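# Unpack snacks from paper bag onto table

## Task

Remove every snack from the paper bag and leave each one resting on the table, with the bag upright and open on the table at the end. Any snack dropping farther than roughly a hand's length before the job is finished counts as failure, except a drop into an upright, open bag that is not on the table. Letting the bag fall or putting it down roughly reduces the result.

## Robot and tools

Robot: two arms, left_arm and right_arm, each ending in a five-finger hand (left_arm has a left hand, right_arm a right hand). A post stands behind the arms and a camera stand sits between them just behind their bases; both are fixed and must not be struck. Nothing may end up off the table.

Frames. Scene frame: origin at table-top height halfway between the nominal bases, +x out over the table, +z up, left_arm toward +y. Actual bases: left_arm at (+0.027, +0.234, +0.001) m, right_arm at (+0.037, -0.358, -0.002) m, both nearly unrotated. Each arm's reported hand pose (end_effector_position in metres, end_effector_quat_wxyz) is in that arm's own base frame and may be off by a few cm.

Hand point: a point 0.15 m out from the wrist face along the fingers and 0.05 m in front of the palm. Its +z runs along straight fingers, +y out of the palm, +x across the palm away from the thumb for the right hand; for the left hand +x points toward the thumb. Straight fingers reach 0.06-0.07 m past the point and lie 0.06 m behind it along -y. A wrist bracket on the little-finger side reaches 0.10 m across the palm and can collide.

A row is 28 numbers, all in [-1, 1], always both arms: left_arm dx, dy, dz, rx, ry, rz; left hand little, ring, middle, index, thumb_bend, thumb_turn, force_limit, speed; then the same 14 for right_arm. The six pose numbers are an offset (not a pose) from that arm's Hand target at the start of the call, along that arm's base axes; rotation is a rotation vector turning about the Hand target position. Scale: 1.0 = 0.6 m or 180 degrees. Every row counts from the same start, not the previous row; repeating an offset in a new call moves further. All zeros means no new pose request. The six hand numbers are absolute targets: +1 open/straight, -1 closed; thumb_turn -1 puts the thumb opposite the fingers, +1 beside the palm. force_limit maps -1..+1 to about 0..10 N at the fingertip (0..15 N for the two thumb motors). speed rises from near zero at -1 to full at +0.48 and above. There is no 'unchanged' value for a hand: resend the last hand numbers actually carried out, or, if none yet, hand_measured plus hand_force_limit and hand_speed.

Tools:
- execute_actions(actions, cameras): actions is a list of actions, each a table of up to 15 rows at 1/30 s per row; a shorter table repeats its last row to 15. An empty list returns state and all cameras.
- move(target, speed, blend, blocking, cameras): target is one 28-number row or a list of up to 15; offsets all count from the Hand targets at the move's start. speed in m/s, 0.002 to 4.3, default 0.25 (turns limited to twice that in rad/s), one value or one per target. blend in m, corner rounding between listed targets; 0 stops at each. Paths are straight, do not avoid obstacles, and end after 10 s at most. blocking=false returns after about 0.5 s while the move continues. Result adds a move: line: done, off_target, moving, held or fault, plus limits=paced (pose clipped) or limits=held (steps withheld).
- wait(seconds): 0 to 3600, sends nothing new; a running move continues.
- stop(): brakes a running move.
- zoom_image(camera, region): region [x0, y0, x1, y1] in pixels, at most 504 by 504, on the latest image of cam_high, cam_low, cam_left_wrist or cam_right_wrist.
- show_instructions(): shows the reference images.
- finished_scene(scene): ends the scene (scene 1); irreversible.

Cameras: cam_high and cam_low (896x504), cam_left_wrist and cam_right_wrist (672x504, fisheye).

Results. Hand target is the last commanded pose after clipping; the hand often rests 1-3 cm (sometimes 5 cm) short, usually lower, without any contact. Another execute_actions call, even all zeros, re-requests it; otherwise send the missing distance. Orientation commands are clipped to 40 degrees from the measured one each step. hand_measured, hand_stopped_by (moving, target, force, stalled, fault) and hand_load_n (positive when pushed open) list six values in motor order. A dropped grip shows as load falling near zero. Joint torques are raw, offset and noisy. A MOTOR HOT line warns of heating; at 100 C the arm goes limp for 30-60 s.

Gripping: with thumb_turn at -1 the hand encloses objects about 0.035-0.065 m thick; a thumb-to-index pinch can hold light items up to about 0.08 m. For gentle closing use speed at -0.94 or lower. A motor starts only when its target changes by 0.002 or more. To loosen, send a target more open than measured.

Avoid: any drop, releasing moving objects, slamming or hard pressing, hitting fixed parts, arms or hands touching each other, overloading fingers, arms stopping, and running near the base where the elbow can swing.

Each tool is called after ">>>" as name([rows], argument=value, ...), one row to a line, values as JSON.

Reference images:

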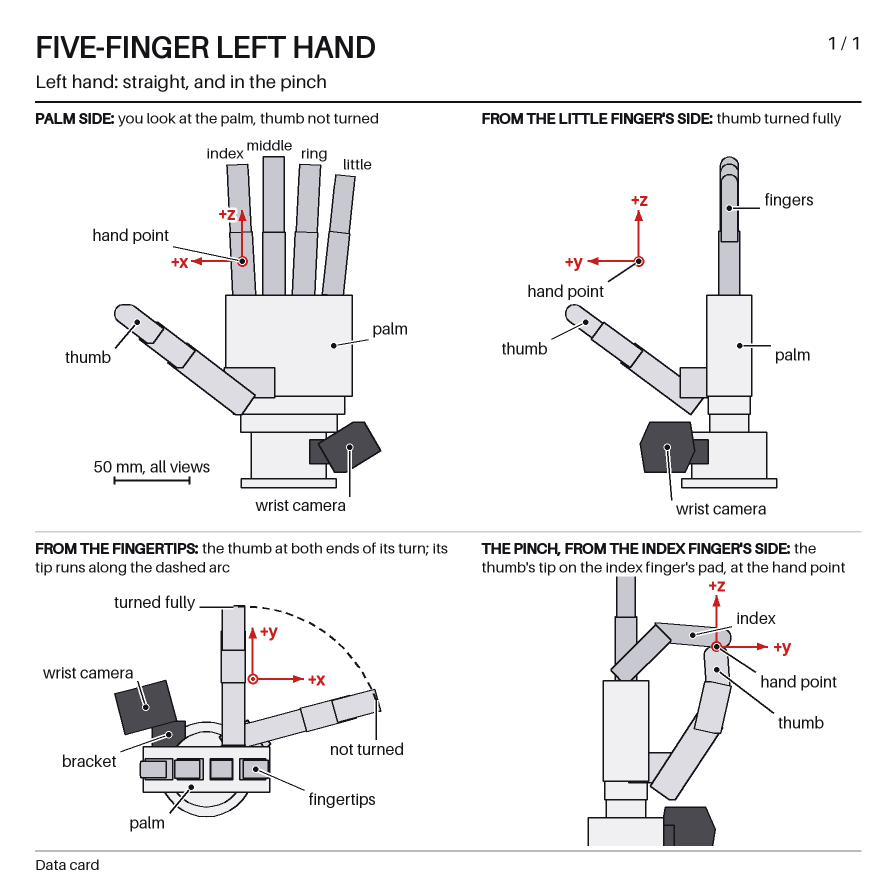

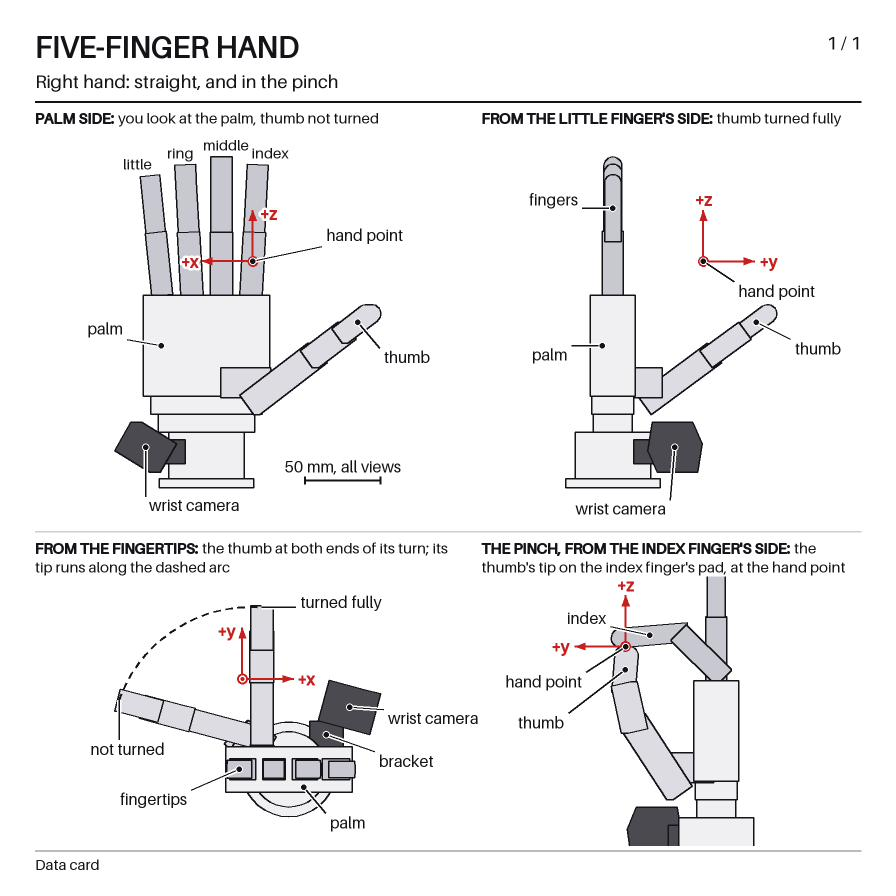

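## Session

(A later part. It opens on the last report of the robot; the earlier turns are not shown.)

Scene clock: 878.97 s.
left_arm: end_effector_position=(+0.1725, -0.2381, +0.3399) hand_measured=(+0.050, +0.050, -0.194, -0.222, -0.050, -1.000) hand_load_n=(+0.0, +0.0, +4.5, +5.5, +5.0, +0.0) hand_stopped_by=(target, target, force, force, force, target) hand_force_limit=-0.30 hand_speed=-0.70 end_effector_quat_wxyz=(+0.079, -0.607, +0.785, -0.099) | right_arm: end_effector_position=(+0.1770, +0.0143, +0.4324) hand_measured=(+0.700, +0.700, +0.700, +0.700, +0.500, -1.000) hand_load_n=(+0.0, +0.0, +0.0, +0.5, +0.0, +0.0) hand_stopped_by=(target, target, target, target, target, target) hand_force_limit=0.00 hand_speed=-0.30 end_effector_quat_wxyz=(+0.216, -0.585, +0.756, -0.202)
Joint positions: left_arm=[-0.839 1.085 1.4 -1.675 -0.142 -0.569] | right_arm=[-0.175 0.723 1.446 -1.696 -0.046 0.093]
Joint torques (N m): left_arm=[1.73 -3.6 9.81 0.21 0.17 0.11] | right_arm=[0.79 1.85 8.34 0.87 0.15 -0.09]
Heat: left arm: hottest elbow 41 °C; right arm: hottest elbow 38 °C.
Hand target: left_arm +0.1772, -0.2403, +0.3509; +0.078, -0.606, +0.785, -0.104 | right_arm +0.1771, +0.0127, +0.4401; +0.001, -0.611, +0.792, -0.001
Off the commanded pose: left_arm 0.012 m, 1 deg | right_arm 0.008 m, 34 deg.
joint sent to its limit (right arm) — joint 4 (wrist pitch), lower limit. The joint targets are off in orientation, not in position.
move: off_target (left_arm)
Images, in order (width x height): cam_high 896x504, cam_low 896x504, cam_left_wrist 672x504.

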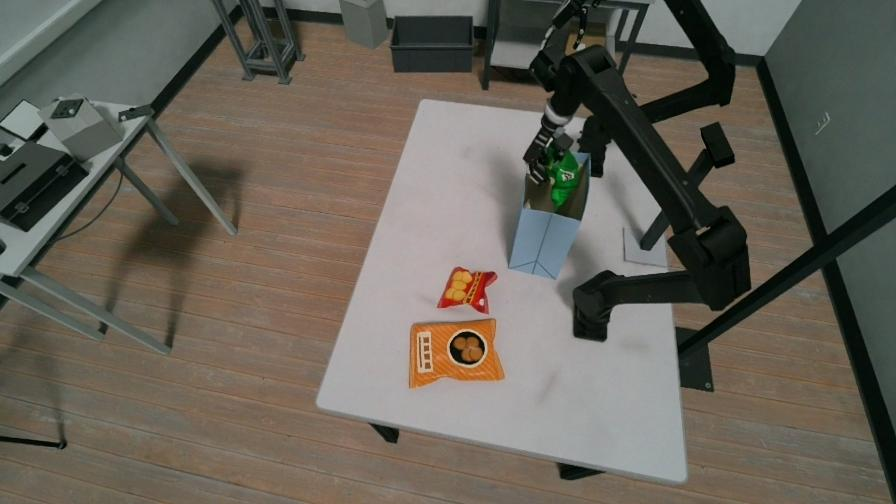

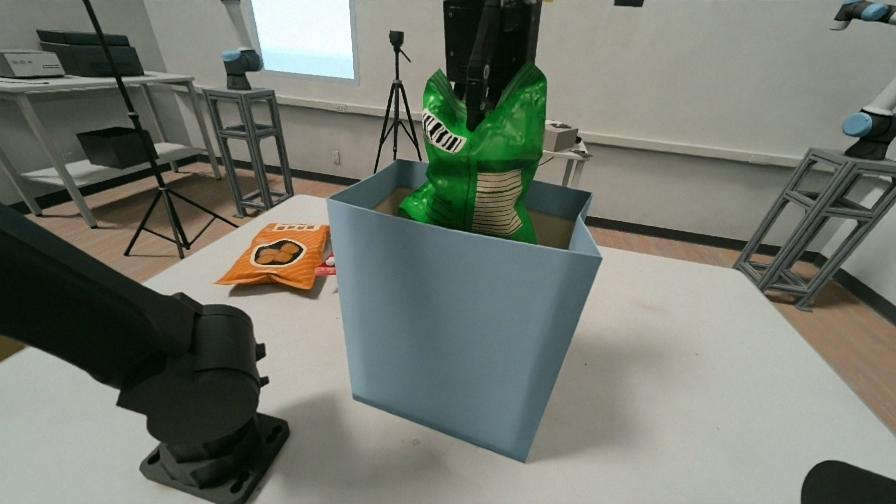

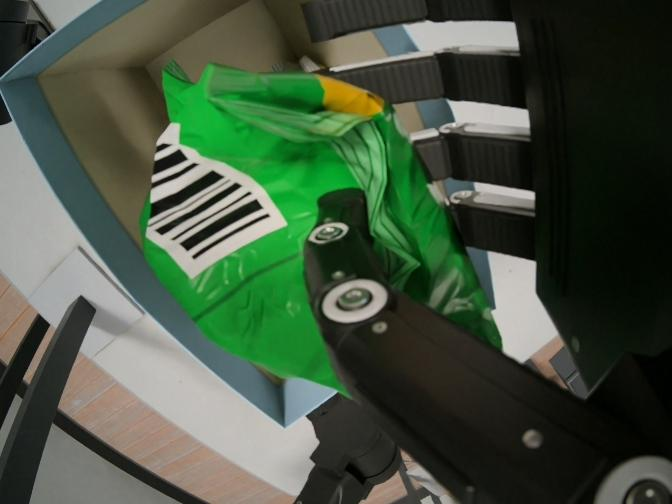

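>>> move([
  [0.05,0,0.28,0,0,0,0.05,0.05,-0.45,-0.45,-0.25,-1,-0.3,-0.7,0,0,0,0,0,0,0.7,0.7,0.7,0.7,0.5,-1,0,-0.3],
  [0.3597,-0.0895,0.248,-0.1078,-0.2269,-0.1157,0.05,0.05,-0.45,-0.45,-0.25,-1,-0.3,-0.7,0,0,0,0,0,0,0.7,0.7,0.7,0.7,0.5,-1,0,-0.3],
  [0.3597,-0.0895,-0.218,-0.1078,-0.2269,-0.1157,0.05,0.05,-0.45,-0.45,-0.25,-1,-0.3,-0.7,0,0,0,0,0,0,0.7,0.7,0.7,0.7,0.5,-1,0,-0.3],
], speed=[0.1,0.12,0.12], blend=[0.02,0.03,0], cameras=["cam_left_wrist","cam_low","cam_high"])

Scene clock: 910.57 s.
left_arm: end_effector_position=(+0.3855, -0.2941, +0.2189) hand_measured=(+0.050, +0.050, -0.194, -0.222, -0.050, -1.000) hand_load_n=(+0.5, +0.0, +4.5, +5.0, +5.0, +0.0) hand_stopped_by=(target, target, force, force, force, target) hand_force_limit=-0.30 hand_speed=-0.70 end_effector_quat_wxyz=(+0.218, -0.391, +0.777, -0.442) | right_arm: end_effector_position=(+0.1770, +0.0143, +0.4324) hand_measured=(+0.700, +0.700, +0.700, +0.700, +0.500, -1.000) hand_load_n=(+0.0, +0.0, +0.0, +0.0, +0.0, +0.0) hand_stopped_by=(target, target, target, target, target, target) hand_force_limit=0.00 hand_speed=-0.30 end_effector_quat_wxyz=(+0.216, -0.585, +0.756, -0.202)
Joint positions: left_arm=[-0.563 1.115 0.872 -0.299 0.071 0.036] | right_arm=[-0.175 0.723 1.446 -1.696 -0.046 0.093]
Joint torques (N m): left_arm=[1.96 -5.36 8.1 2.8 0.24 0.15] | right_arm=[0.73 1.9 8.32 0.85 0.15 -0.1]
Heat: left arm: hottest elbow 43 °C; right arm: hottest elbow 38 °C.
Hand target: left_arm +0.3930, -0.2942, +0.2201; +0.224, -0.388, +0.774, -0.447 | right_arm +0.1771, +0.0127, +0.4401; +0.001, -0.611, +0.792, -0.001
Off the commanded pose: left_arm 0.008 m, 1 deg | right_arm 0.008 m, 34 deg.
joint sent to its limit (right arm) — joint 4 (wrist pitch), lower limit. The joint targets are off in orientation, not in position.
move: done
Images, in order (width x height): cam_high 896x504, cam_low 896x504, cam_left_wrist 672x504.

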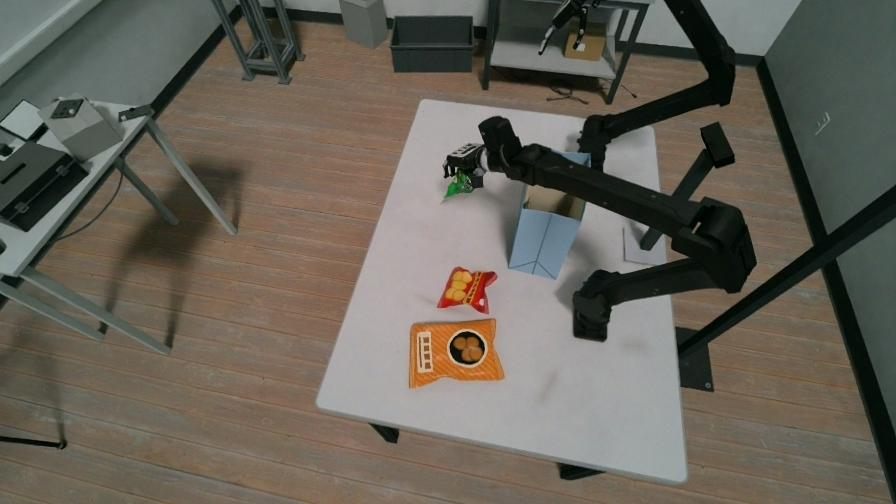

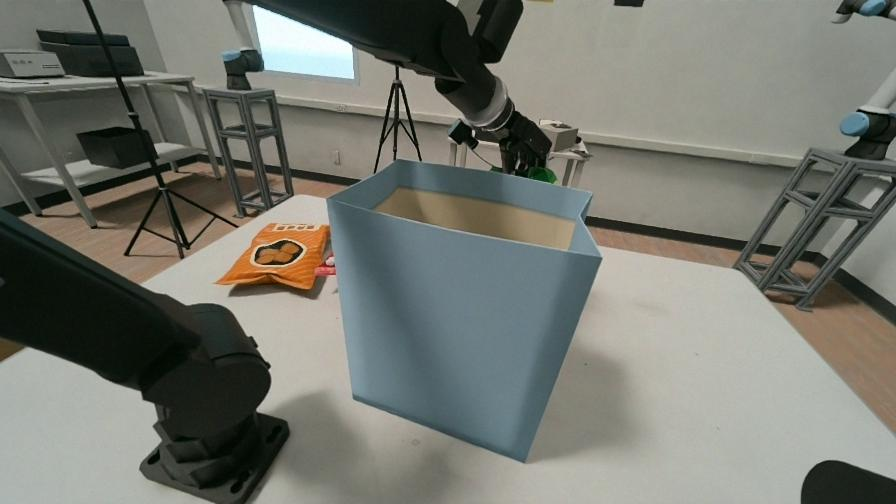

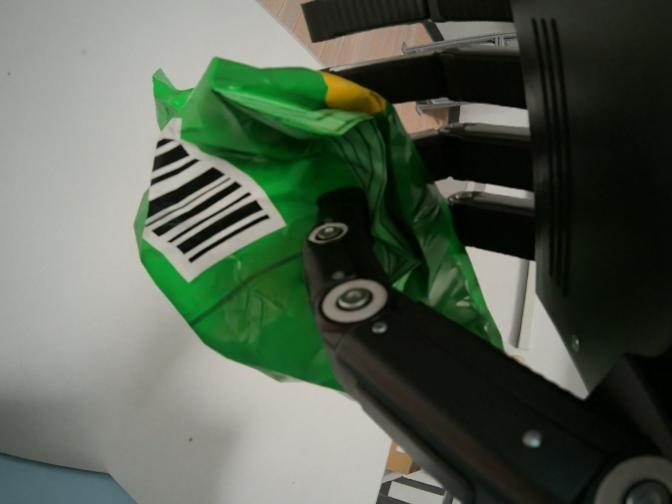

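>>> move(target=[0,0,-0.14,0,0,0,0.05,0.05,-0.45,-0.45,-0.25,-1,-0.3,-0.7,0,0,0,0,0,0,0.7,0.7,0.7,0.7,0.5,-1,0,-0.3], speed=0.08, cameras=["cam_left_wrist","cam_low","cam_high"])

>>> zoom_image(camera="cam_high", region=[400, 90, 640, 330])

Scene clock: 914.30 s.
left_arm: end_effector_position=(+0.3862, -0.2945, +0.1347) hand_measured=(+0.050, +0.050, -0.194, -0.222, -0.050, -1.000) hand_load_n=(-0.5, +0.0, +4.5, +5.0, +5.0, +0.0) hand_stopped_by=(target, target, force, force, force, target) hand_force_limit=-0.30 hand_speed=-0.70 end_effector_quat_wxyz=(+0.218, -0.391, +0.778, -0.441) | right_arm: end_effector_position=(+0.1770, +0.0143, +0.4324) hand_measured=(+0.700, +0.700, +0.700, +0.700, +0.500, -1.000) hand_load_n=(+0.0, +0.0, +0.0, +0.0, +0.0, +0.0) hand_stopped_by=(target, target, target, target, target, target) hand_force_limit=0.00 hand_speed=-0.30 end_effector_quat_wxyz=(+0.216, -0.585, +0.756, -0.202)
Joint positions: left_arm=[-0.563 1.215 0.71 -0.039 0.071 0.036] | right_arm=[-0.175 0.723 1.446 -1.696 -0.046 0.093]
Joint torques (N m): left_arm=[1.38 -5.95 7.6 2.63 0.26 0.12] | right_arm=[0.79 1.85 8.34 0.85 0.15 -0.1]
Heat: left arm: hottest elbow 43 °C; right arm: hottest elbow 38 °C.
Hand target: left_arm +0.3930, -0.2942, +0.1360; +0.224, -0.388, +0.774, -0.447 | right_arm +0.1771, +0.0127, +0.4401; +0.001, -0.611, +0.792, -0.001
Off the commanded pose: left_arm 0.007 m, 1 deg | right_arm 0.008 m, 34 deg.
joint sent to its limit (right arm) — joint 4 (wrist pitch), lower limit. The joint targets are off in orientation, not in position.
move: done
Images, in order (width x height): cam_high 896x504, cam_low 896x504, cam_left_wrist 672x504.

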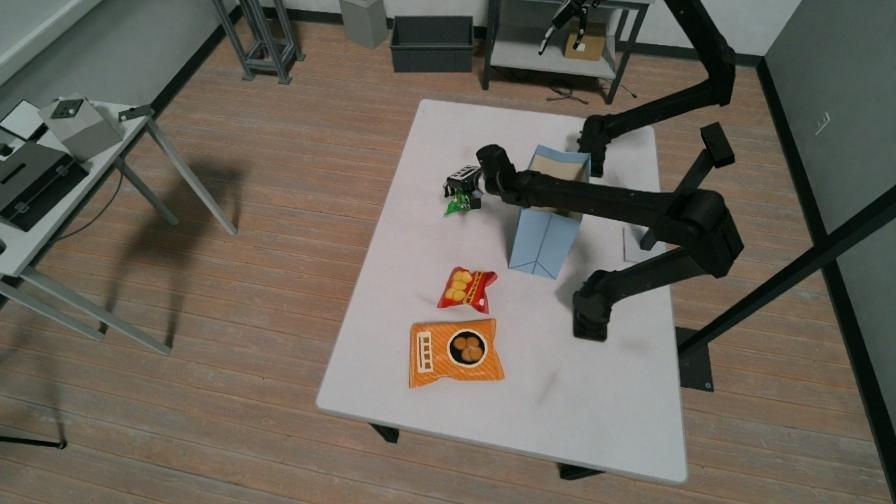

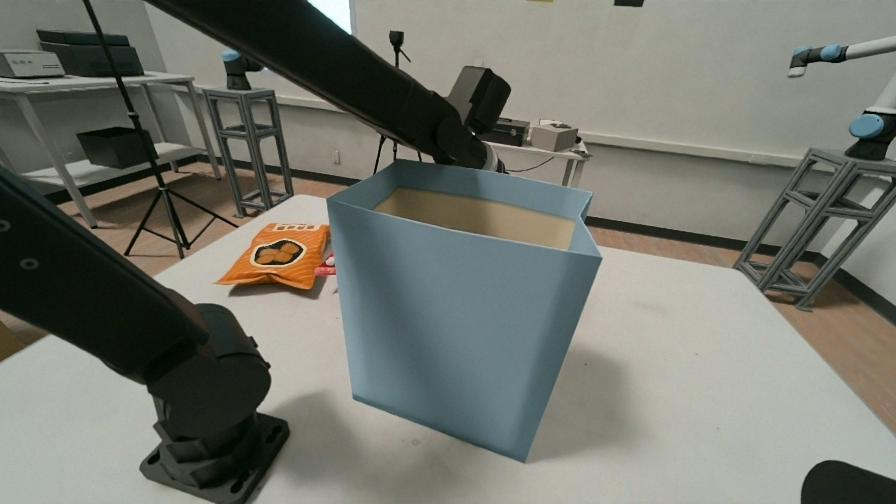

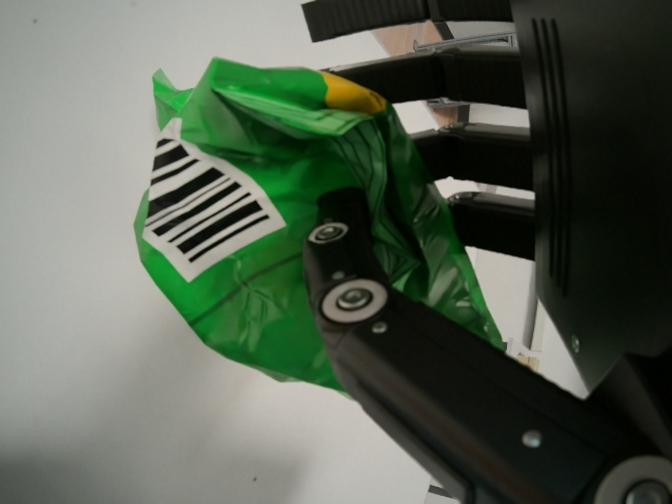

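Scaled by 2.100 from the camera's image (finer frame: 1280x720).

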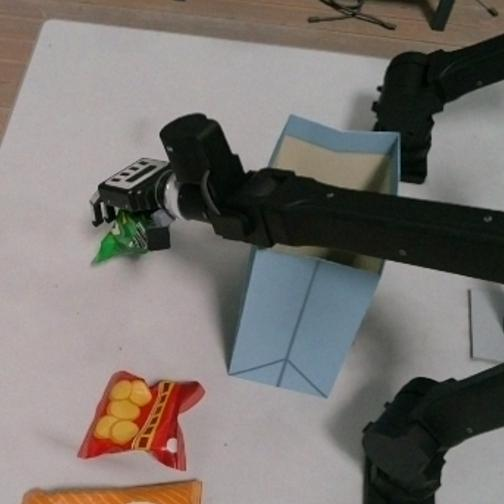

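>>> move([
  [0,0,0.15,0,0,0,0.05,0.05,-0.45,-0.45,-0.25,-1,-0.3,-0.7,0,0,0,0,0,0,0.7,0.7,0.7,0.7,0.5,-1,0,-0.3],
  [0.1083,0.2087,0.15,0,0,-0.1011,0.05,0.05,-0.45,-0.45,-0.25,-1,-0.3,-0.7,0,0,0,0,0,0,0.7,0.7,0.7,0.7,0.5,-1,0,-0.3],
  [0.1083,0.2087,-0.01,0,0,-0.1011,0.05,0.05,-0.45,-0.45,-0.25,-1,-0.3,-0.7,0,0,0,0,0,0,0.7,0.7,0.7,0.7,0.5,-1,0,-0.3],
], speed=[0.12,0.12,0.1], blend=[0.02,0.02,0], cameras=["cam_left_wrist","cam_low","cam_high"])

>>> zoom_image(camera="cam_high", region=[380, 90, 620, 330])

Scene clock: 951.70 s.
left_arm: end_effector_position=(+0.4527, -0.1695, +0.1312) hand_measured=(+0.050, +0.050, -0.194, -0.222, -0.050, -1.000) hand_load_n=(+0.0, +0.0, +4.5, +5.0, +5.0, +0.0) hand_stopped_by=(target, target, force, force, force, target) hand_force_limit=-0.30 hand_speed=-0.70 end_effector_quat_wxyz=(+0.145, -0.266, +0.827, -0.474) | right_arm: end_effector_position=(+0.1770, +0.0143, +0.4324) hand_measured=(+0.700, +0.700, +0.700, +0.700, +0.500, -1.000) hand_load_n=(+0.0, +0.0, +0.0, +0.0, +0.0, +0.0) hand_stopped_by=(target, target, target, target, target, target) hand_force_limit=0.00 hand_speed=-0.30 end_effector_quat_wxyz=(+0.216, -0.585, +0.756, -0.202)
Joint positions: left_arm=[-0.096 1.37 0.869 -0.24 0.715 0.525] | right_arm=[-0.175 0.723 1.446 -1.696 -0.046 0.093]
Joint torques (N m): left_arm=[1.55 -7.88 7.45 2.37 0.58 0.13] | right_arm=[0.79 1.85 8.32 0.85 0.15 -0.09]
Heat: left arm: hottest elbow 43 °C; right arm: hottest elbow 38 °C.
Hand target: left_arm +0.4581, -0.1688, +0.1302; +0.151, -0.261, +0.826, -0.476 | right_arm +0.1771, +0.0127, +0.4401; +0.001, -0.611, +0.792, -0.001
Off the commanded pose: left_arm 0.005 m, 1 deg | right_arm 0.008 m, 34 deg.
joint sent to its limit (right arm) — joint 4 (wrist pitch), lower limit. The joint targets are off in orientation, not in position.
move: done
Images, in order (width x height): cam_high 896x504, cam_low 896x504, cam_left_wrist 672x504.

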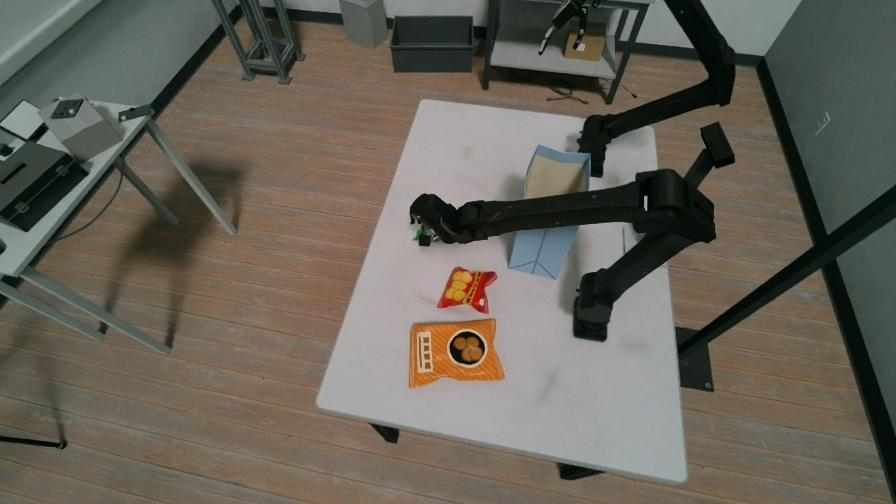

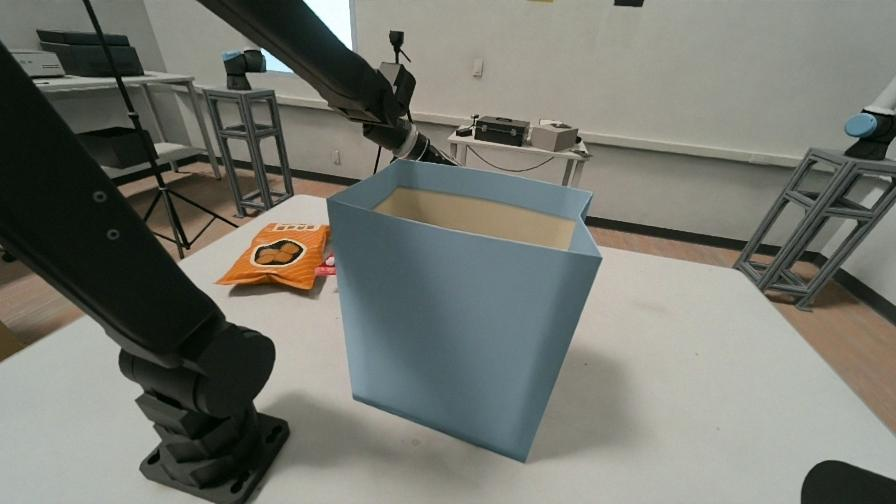

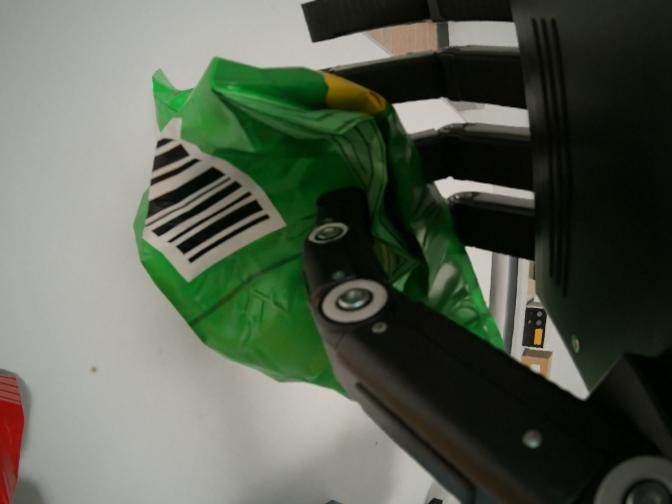

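Scaled by 2.100 from the camera's image (finer frame: 1280x720).

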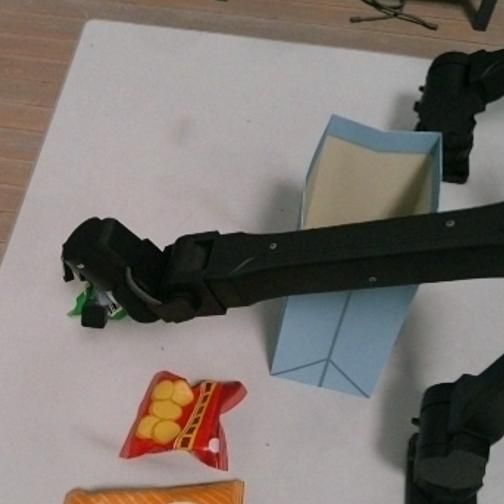

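>>> move([
  [0,0,-0.106,0,0,0,0.05,0.05,-0.45,-0.45,-0.25,-1,-0.3,-0.7,0,0,0,0,0,0,0.7,0.7,0.7,0.7,0.5,-1,0,-0.3],
], speed=0.07, cameras=["cam_left_wrist","cam_high"])

Scene clock: 956.23 s.
left_arm: end_effector_position=(+0.4557, -0.1702, +0.0730) hand_measured=(+0.050, +0.050, -0.194, -0.222, -0.050, -1.000) hand_load_n=(+0.0, +0.0, +4.5, +5.0, +5.0, +0.0) hand_stopped_by=(target, target, force, force, force, target) hand_force_limit=-0.30 hand_speed=-0.70 end_effector_quat_wxyz=(+0.149, -0.263, +0.826, -0.477) | right_arm: end_effector_position=(+0.1770, +0.0143, +0.4324) hand_measured=(+0.700, +0.700, +0.700, +0.700, +0.500, -1.000) hand_load_n=(+0.0, +0.0, +0.0, +0.0, +0.0, +0.0) hand_stopped_by=(target, target, target, target, target, target) hand_force_limit=0.00 hand_speed=-0.30 end_effector_quat_wxyz=(+0.216, -0.585, +0.756, -0.202)
Joint positions: left_arm=[-0.096 1.475 0.788 -0.04 0.717 0.525] | right_arm=[-0.175 0.723 1.446 -1.696 -0.046 0.093]
Joint torques (N m): left_arm=[1.38 -7.88 6.23 2.26 0.52 0.11] | right_arm=[0.73 1.85 8.32 0.88 0.16 -0.09]
Heat: left arm: hottest elbow 42 °C; right arm: hottest elbow 38 °C.
Hand target: left_arm +0.4581, -0.1688, +0.0665; +0.151, -0.261, +0.826, -0.476 | right_arm +0.1771, +0.0127, +0.4401; +0.001, -0.611, +0.792, -0.001
Off the commanded pose: left_arm 0.007 m, 0 deg | right_arm 0.008 m, 34 deg.
joint sent to its limit (right arm) — joint 4 (wrist pitch), lower limit. The joint targets are off in orientation, not in position.
move: done
Images, in order (width x height): cam_high 896x504, cam_left_wrist 672x504.

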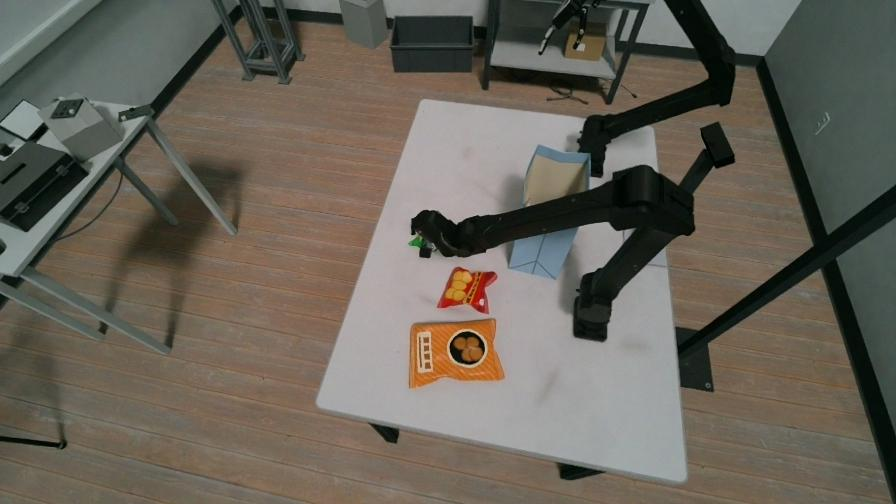

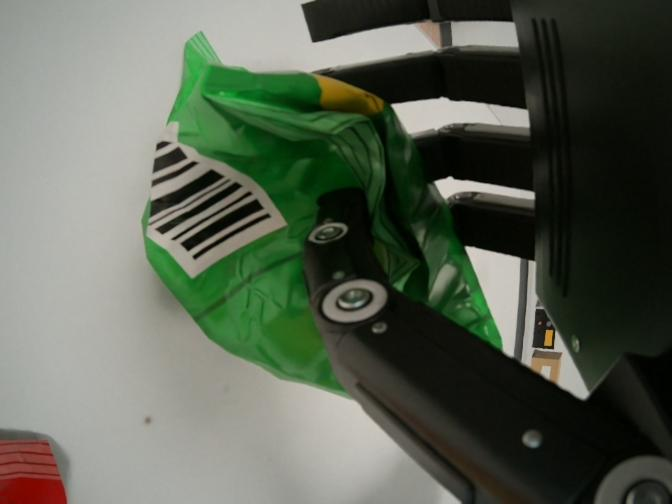

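>>> move([
  [0,0,-0.045,0,0,0,0.05,0.05,-0.45,-0.45,-0.25,-1,-0.3,-0.7,0,0,0,0,0,0,0.7,0.7,0.7,0.7,0.5,-1,0,-0.3],
], speed=0.04, cameras=["cam_left_wrist","cam_high"])

>>> zoom_image(camera="cam_high", region=[380, 180, 500, 300])

Scene clock: 960.73 s.
left_arm: end_effector_position=(+0.4623, -0.1715, +0.0590) hand_measured=(+0.050, +0.050, -0.194, -0.222, -0.050, -1.000) hand_load_n=(+0.0, +0.5, +4.5, +4.5, +5.0, +0.0) hand_stopped_by=(target, target, force, force, force, target) hand_force_limit=-0.30 hand_speed=-0.70 end_effector_quat_wxyz=(+0.161, -0.254, +0.822, -0.484) | right_arm: end_effector_position=(+0.1770, +0.0143, +0.4324) hand_measured=(+0.700, +0.700, +0.700, +0.700, +0.500, -1.000) hand_load_n=(+0.0, +0.0, +0.0, +0.0, +0.0, +0.0) hand_stopped_by=(target, target, target, target, target, target) hand_force_limit=0.00 hand_speed=-0.30 end_effector_quat_wxyz=(+0.216, -0.585, +0.756, -0.202)
Joint positions: left_arm=[-0.096 1.515 0.769 0.052 0.722 0.525] | right_arm=[-0.175 0.723 1.446 -1.696 -0.046 0.093]
Joint torques (N m): left_arm=[1.79 -7.3 5.41 1.78 0.3 0.1] | right_arm=[0.79 1.79 8.32 0.85 0.15 -0.1]
Heat: left arm: hottest elbow 42 °C; right arm: hottest elbow 38 °C.
Hand target: left_arm +0.4580, -0.1688, +0.0395; +0.151, -0.261, +0.826, -0.476 | right_arm +0.1771, +0.0127, +0.4401; +0.001, -0.611, +0.792, -0.001
Off the commanded pose: left_arm 0.020 m, 2 deg | right_arm 0.008 m, 34 deg.
joint sent to its limit (right arm) — joint 4 (wrist pitch), lower limit. The joint targets are off in orientation, not in position.
move: off_target (left_arm)
Images, in order (width x height): cam_high 896x504, cam_left_wrist 672x504.

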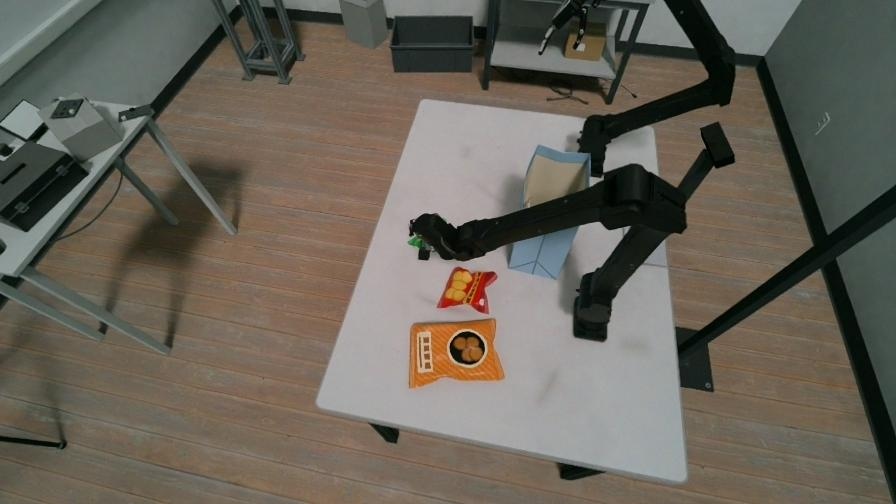

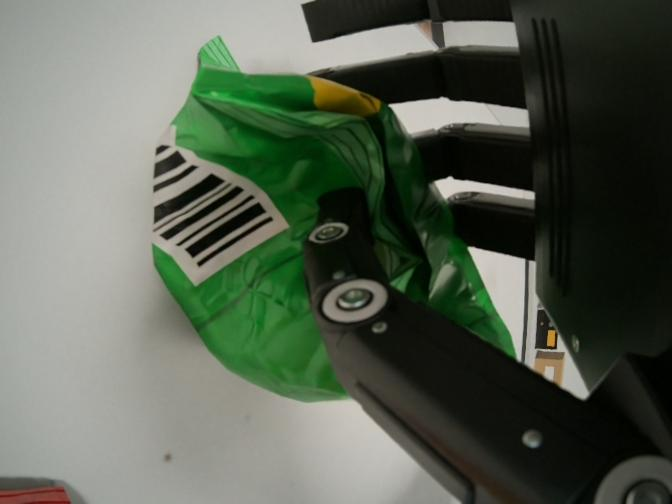

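Scaled by 4.200 from the camera's image (finer frame: 1280x720).

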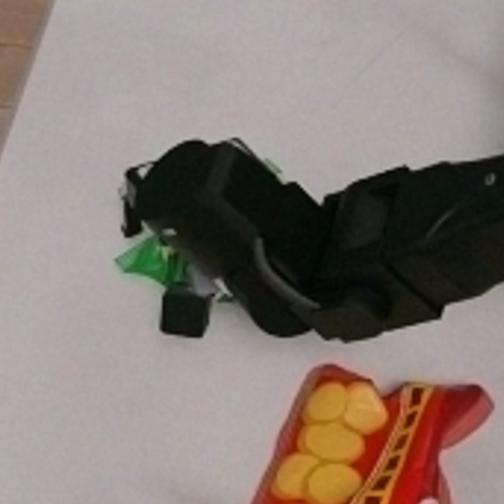

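>>> move([
  [0,0,0.02,0,0,0,0.3,0.3,0.3,0.3,-0.05,-1,-0.3,-0.6,0,0,0,0,0,0,0.7,0.7,0.7,0.7,0.5,-1,0,-0.3],
  [0,0,0.02,0,0,0,0.8,0.8,0.8,0.8,-0.05,-1,-0.3,-0.4,0,0,0,0,0,0,0.7,0.7,0.7,0.7,0.5,-1,0,-0.3],
], speed=0.04, cameras=["cam_left_wrist","cam_high"])

Scene clock: 965.40 s.
left_arm: end_effector_position=(+0.4607, -0.1713, +0.0580) hand_measured=(+0.800, +0.800, +0.800, +0.800, -0.050, -1.000) hand_load_n=(+0.0, +0.0, +0.0, +0.0, -0.5, +0.0) hand_stopped_by=(target, target, target, target, target, target) hand_force_limit=-0.30 hand_speed=-0.40 end_effector_quat_wxyz=(+0.158, -0.256, +0.823, -0.482) | right_arm: end_effector_position=(+0.1770, +0.0143, +0.4324) hand_measured=(+0.700, +0.700, +0.700, +0.700, +0.500, -1.000) hand_load_n=(+0.0, +0.0, -0.5, +0.0, +0.0, +0.0) hand_stopped_by=(target, target, target, target, target, target) hand_force_limit=0.00 hand_speed=-0.30 end_effector_quat_wxyz=(+0.216, -0.585, +0.756, -0.202)
Joint positions: left_arm=[-0.096 1.515 0.769 0.044 0.722 0.525] | right_arm=[-0.175 0.723 1.446 -1.696 -0.046 0.093]
Joint torques (N m): left_arm=[1.08 -9.58 6.34 0.75 0.33 0.08] | right_arm=[0.73 1.79 8.32 0.87 0.16 -0.1]
Heat: left arm: hottest elbow 42 °C; right arm: hottest elbow 38 °C.
Hand target: left_arm +0.4580, -0.1689, +0.0516; +0.151, -0.261, +0.826, -0.476 | right_arm +0.1771, +0.0127, +0.4401; +0.001, -0.611, +0.792, -0.001
Off the commanded pose: left_arm 0.007 m, 1 deg | right_arm 0.008 m, 34 deg.
joint sent to its limit (right arm) — joint 4 (wrist pitch), lower limit. The joint targets are off in orientation, not in position.
move: done
Images, in order (width x height): cam_high 896x504, cam_left_wrist 672x504.

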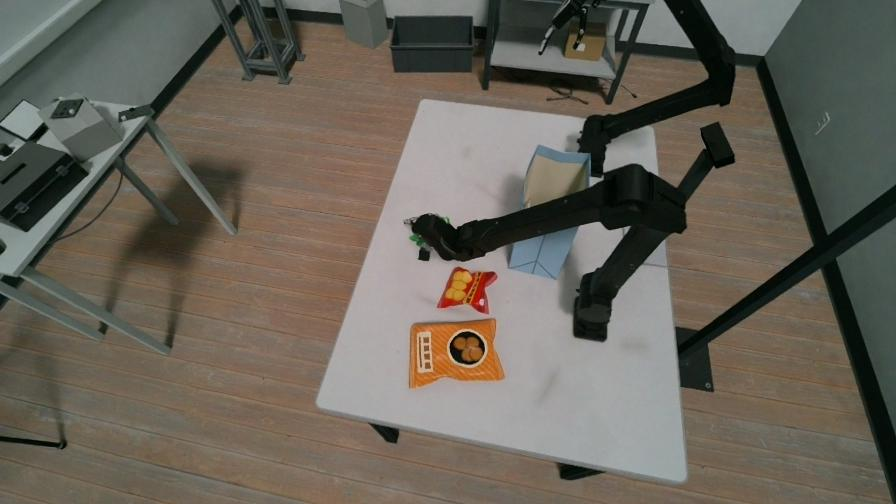

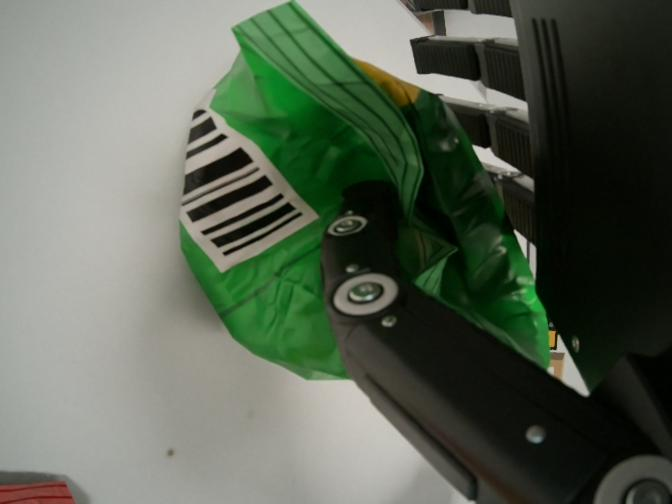

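>>> move([
  [0,0,0,0,0,0,1,1,1,1,0.45,-1,-0.3,-0.5,0,0,0,0,0,0,0.7,0.7,0.7,0.7,0.5,-1,0,-0.3],
], speed=0.04, cameras=["cam_left_wrist","cam_high"])

>>> zoom_image(camera="cam_high", region=[380, 180, 500, 300])

Scene clock: 969.90 s.
left_arm: end_effector_position=(+0.4606, -0.1713, +0.0579) hand_measured=(+1.000, +1.000, +1.000, +1.000, +0.450, -1.000) hand_load_n=(+0.0, +0.0, -0.5, +0.0, -1.0, +0.0) hand_stopped_by=(target, target, target, target, target, target) hand_force_limit=-0.30 hand_speed=-0.50 end_effector_quat_wxyz=(+0.158, -0.256, +0.823, -0.482) | right_arm: end_effector_position=(+0.1770, +0.0143, +0.4324) hand_measured=(+0.700, +0.700, +0.700, +0.700, +0.500, -1.000) hand_load_n=(+0.0, +0.0, +0.0, +0.0, +0.0, +0.0) hand_stopped_by=(target, target, target, target, target, target) hand_force_limit=0.00 hand_speed=-0.30 end_effector_quat_wxyz=(+0.216, -0.585, +0.756, -0.202)
Joint positions: left_arm=[-0.096 1.515 0.769 0.043 0.722 0.525] | right_arm=[-0.175 0.723 1.446 -1.696 -0.046 0.093]
Joint torques (N m): left_arm=[0.85 -8.7 6.27 1.06 0.36 0.07] | right_arm=[0.73 1.85 8.31 0.87 0.15 -0.09]
Heat: left arm: hottest elbow 41 °C; right arm: hottest elbow 38 °C.
Hand target: left_arm +0.4580, -0.1689, +0.0516; +0.151, -0.261, +0.826, -0.476 | right_arm +0.1771, +0.0127, +0.4401; +0.001, -0.611, +0.792, -0.001
Off the commanded pose: left_arm 0.007 m, 1 deg | right_arm 0.008 m, 34 deg.
joint sent to its limit (right arm) — joint 4 (wrist pitch), lower limit. The joint targets are off in orientation, not in position.
move: done
Images, in order (width x height): cam_high 896x504, cam_left_wrist 672x504.

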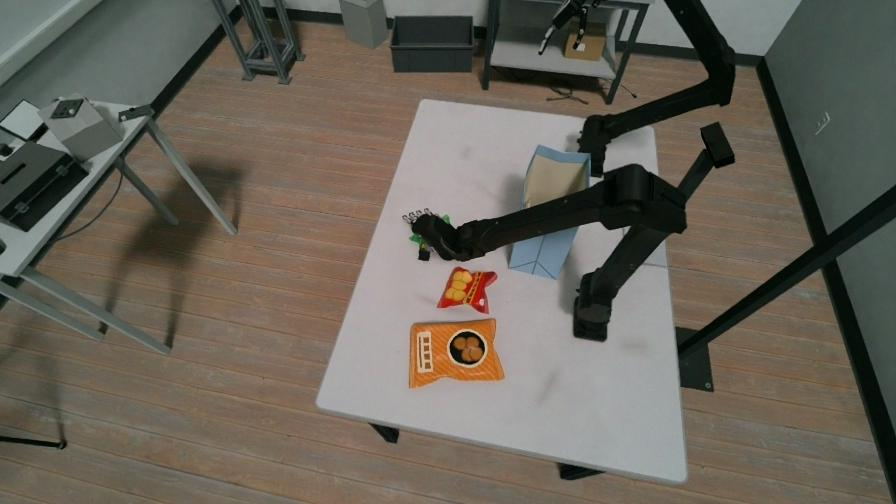

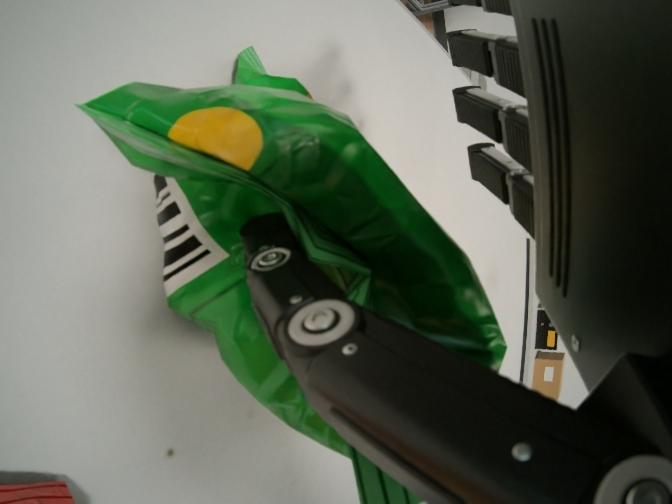

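Scaled by 4.200 from the camera's image (finer frame: 1280x720).

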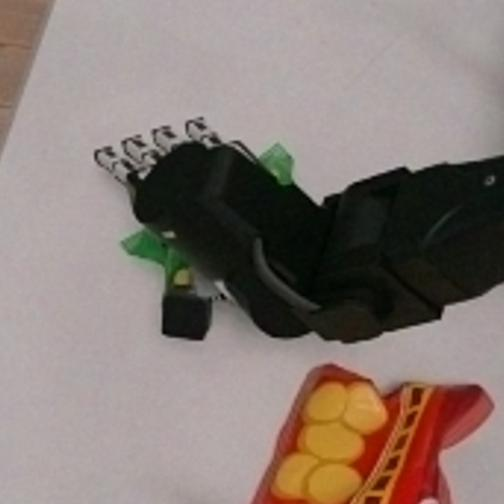

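>>> move([
  [-0.0574,0.0819,0.03,0.1139,0.0797,0,1,1,1,1,0.45,-1,-0.3,-0.5,0,0,0,0,0,0,0.7,0.7,0.7,0.7,0.5,-1,0,-0.3],
], speed=0.06, cameras=["cam_left_wrist","cam_high"])

>>> zoom_image(camera="cam_high", region=[380, 180, 500, 300])

Scene clock: 977.77 s.
left_arm: end_effector_position=(+0.4125, -0.1168, +0.0559) hand_measured=(+1.000, +1.000, +1.000, +1.000, +0.450, -1.000) hand_load_n=(+0.0, +0.0, +0.0, +0.0, +0.0, +0.0) hand_stopped_by=(target, target, target, target, target, target) hand_force_limit=-0.30 hand_speed=-0.50 end_effector_quat_wxyz=(+0.079, -0.298, +0.908, -0.284) | right_arm: end_effector_position=(+0.1770, +0.0143, +0.4324) hand_measured=(+0.700, +0.700, +0.700, +0.700, +0.500, -1.000) hand_load_n=(+0.0, +0.0, +0.0, +0.0, +0.0, +0.0) hand_stopped_by=(target, target, target, target, target, target) hand_force_limit=0.00 hand_speed=-0.30 end_effector_quat_wxyz=(+0.216, -0.585, +0.756, -0.202)
Joint positions: left_arm=[-0.115 1.473 0.931 -0.615 0.443 0.725] | right_arm=[-0.175 0.723 1.446 -1.696 -0.046 0.093]
Joint torques (N m): left_arm=[0.44 -9.76 8.83 0.29 0.22 0.11] | right_arm=[0.79 1.9 8.31 0.85 0.16 -0.1]
Heat: left arm: hottest elbow 41 °C; right arm: hottest elbow 38 °C.
Hand target: left_arm +0.4235, -0.1197, +0.0695; +0.091, -0.287, +0.910, -0.286 | right_arm +0.1771, +0.0127, +0.4401; +0.001, -0.611, +0.792, -0.001
Off the commanded pose: left_arm 0.018 m, 2 deg | right_arm 0.008 m, 34 deg.
joint sent to its limit (right arm) — joint 4 (wrist pitch), lower limit. The joint targets are off in orientation, not in position.
move: off_target (left_arm)
Images, in order (width x height): cam_high 896x504, cam_left_wrist 672x504.

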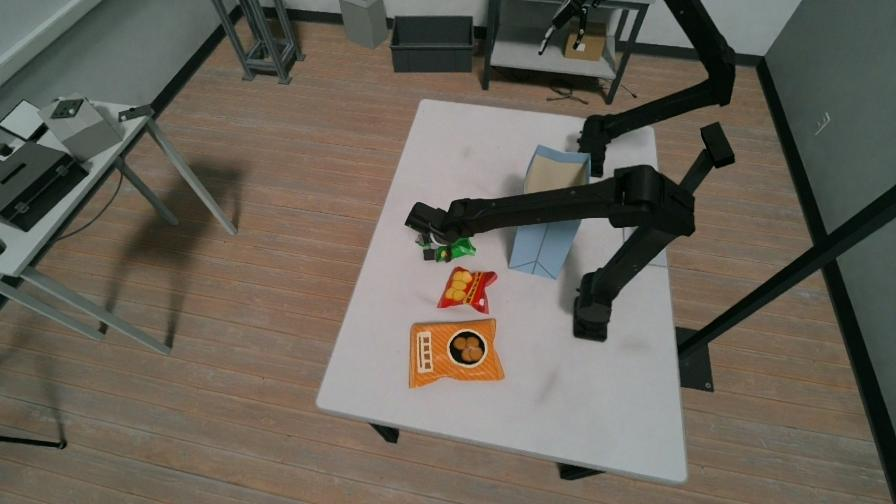

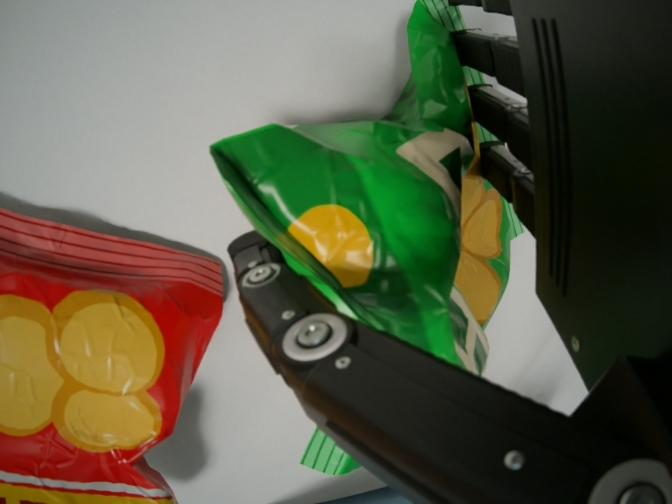

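Scaled by 4.200 from the camera's image (finer frame: 1280x720).

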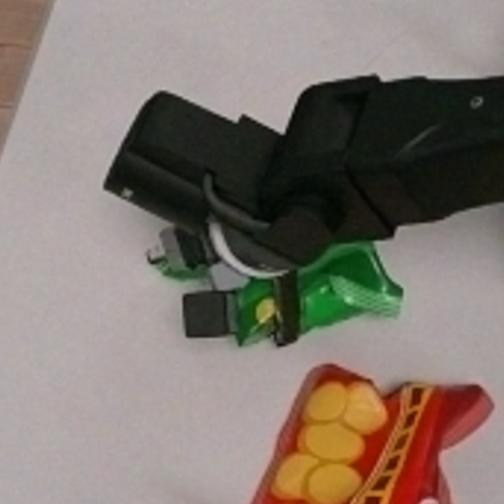

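>>> move([
  [0,0,0.12,0,0,0,1,1,1,1,0.45,-1,-0.3,-0.5,0,0,0,0,0,0,0.7,0.7,0.7,0.7,0.5,-1,0,-0.3],
], speed=0.06, cameras=["cam_left_wrist","cam_high"])

>>> zoom_image(camera="cam_high", region=[380, 180, 500, 300])

Scene clock: 982.83 s.
left_arm: end_effector_position=(+0.4136, -0.1165, +0.1252) hand_measured=(+1.000, +1.000, +1.000, +1.000, +0.450, -1.000) hand_load_n=(+0.0, +0.0, +0.0, +0.0, +0.0, +0.0) hand_stopped_by=(target, target, target, target, target, target) hand_force_limit=-0.30 hand_speed=-0.50 end_effector_quat_wxyz=(+0.077, -0.299, +0.909, -0.282) | right_arm: end_effector_position=(+0.1770, +0.0143, +0.4324) hand_measured=(+0.700, +0.700, +0.700, +0.700, +0.500, -1.000) hand_load_n=(+0.0, +0.0, +0.0, +0.0, +0.0, +0.0) hand_stopped_by=(target, target, target, target, target, target) hand_force_limit=0.00 hand_speed=-0.30 end_effector_quat_wxyz=(+0.216, -0.585, +0.756, -0.202)
Joint positions: left_arm=[-0.115 1.394 1.052 -0.819 0.441 0.727] | right_arm=[-0.175 0.723 1.446 -1.696 -0.046 0.093]
Joint torques (N m): left_arm=[0.32 -9.76 9.61 0.61 0.24 0.12] | right_arm=[0.79 1.79 8.32 0.87 0.15 -0.1]
Heat: left arm: hottest elbow 41 °C; right arm: hottest elbow 39 °C.
Hand target: left_arm +0.4235, -0.1198, +0.1416; +0.091, -0.287, +0.910, -0.286 | right_arm +0.1771, +0.0127, +0.4401; +0.001, -0.611, +0.792, -0.001
Off the commanded pose: left_arm 0.019 m, 2 deg | right_arm 0.008 m, 34 deg.
joint sent to its limit (right arm) — joint 4 (wrist pitch), lower limit. The joint targets are off in orientation, not in position.
move: off_target (left_arm)
Images, in order (width x height): cam_high 896x504, cam_left_wrist 672x504.

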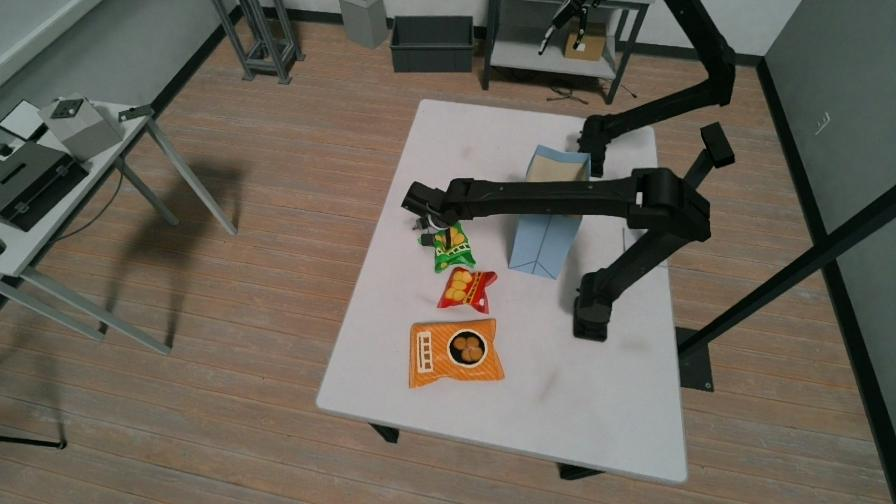

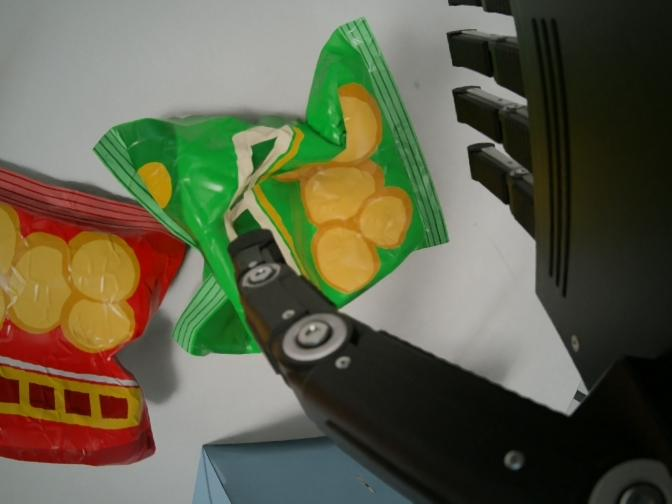

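Scaled by 4.200 from the camera's image (finer frame: 1280x720).

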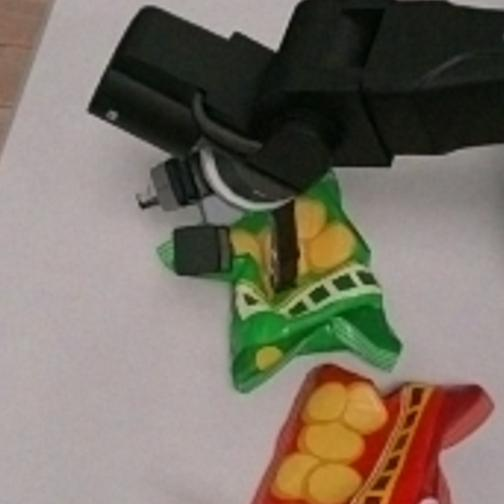

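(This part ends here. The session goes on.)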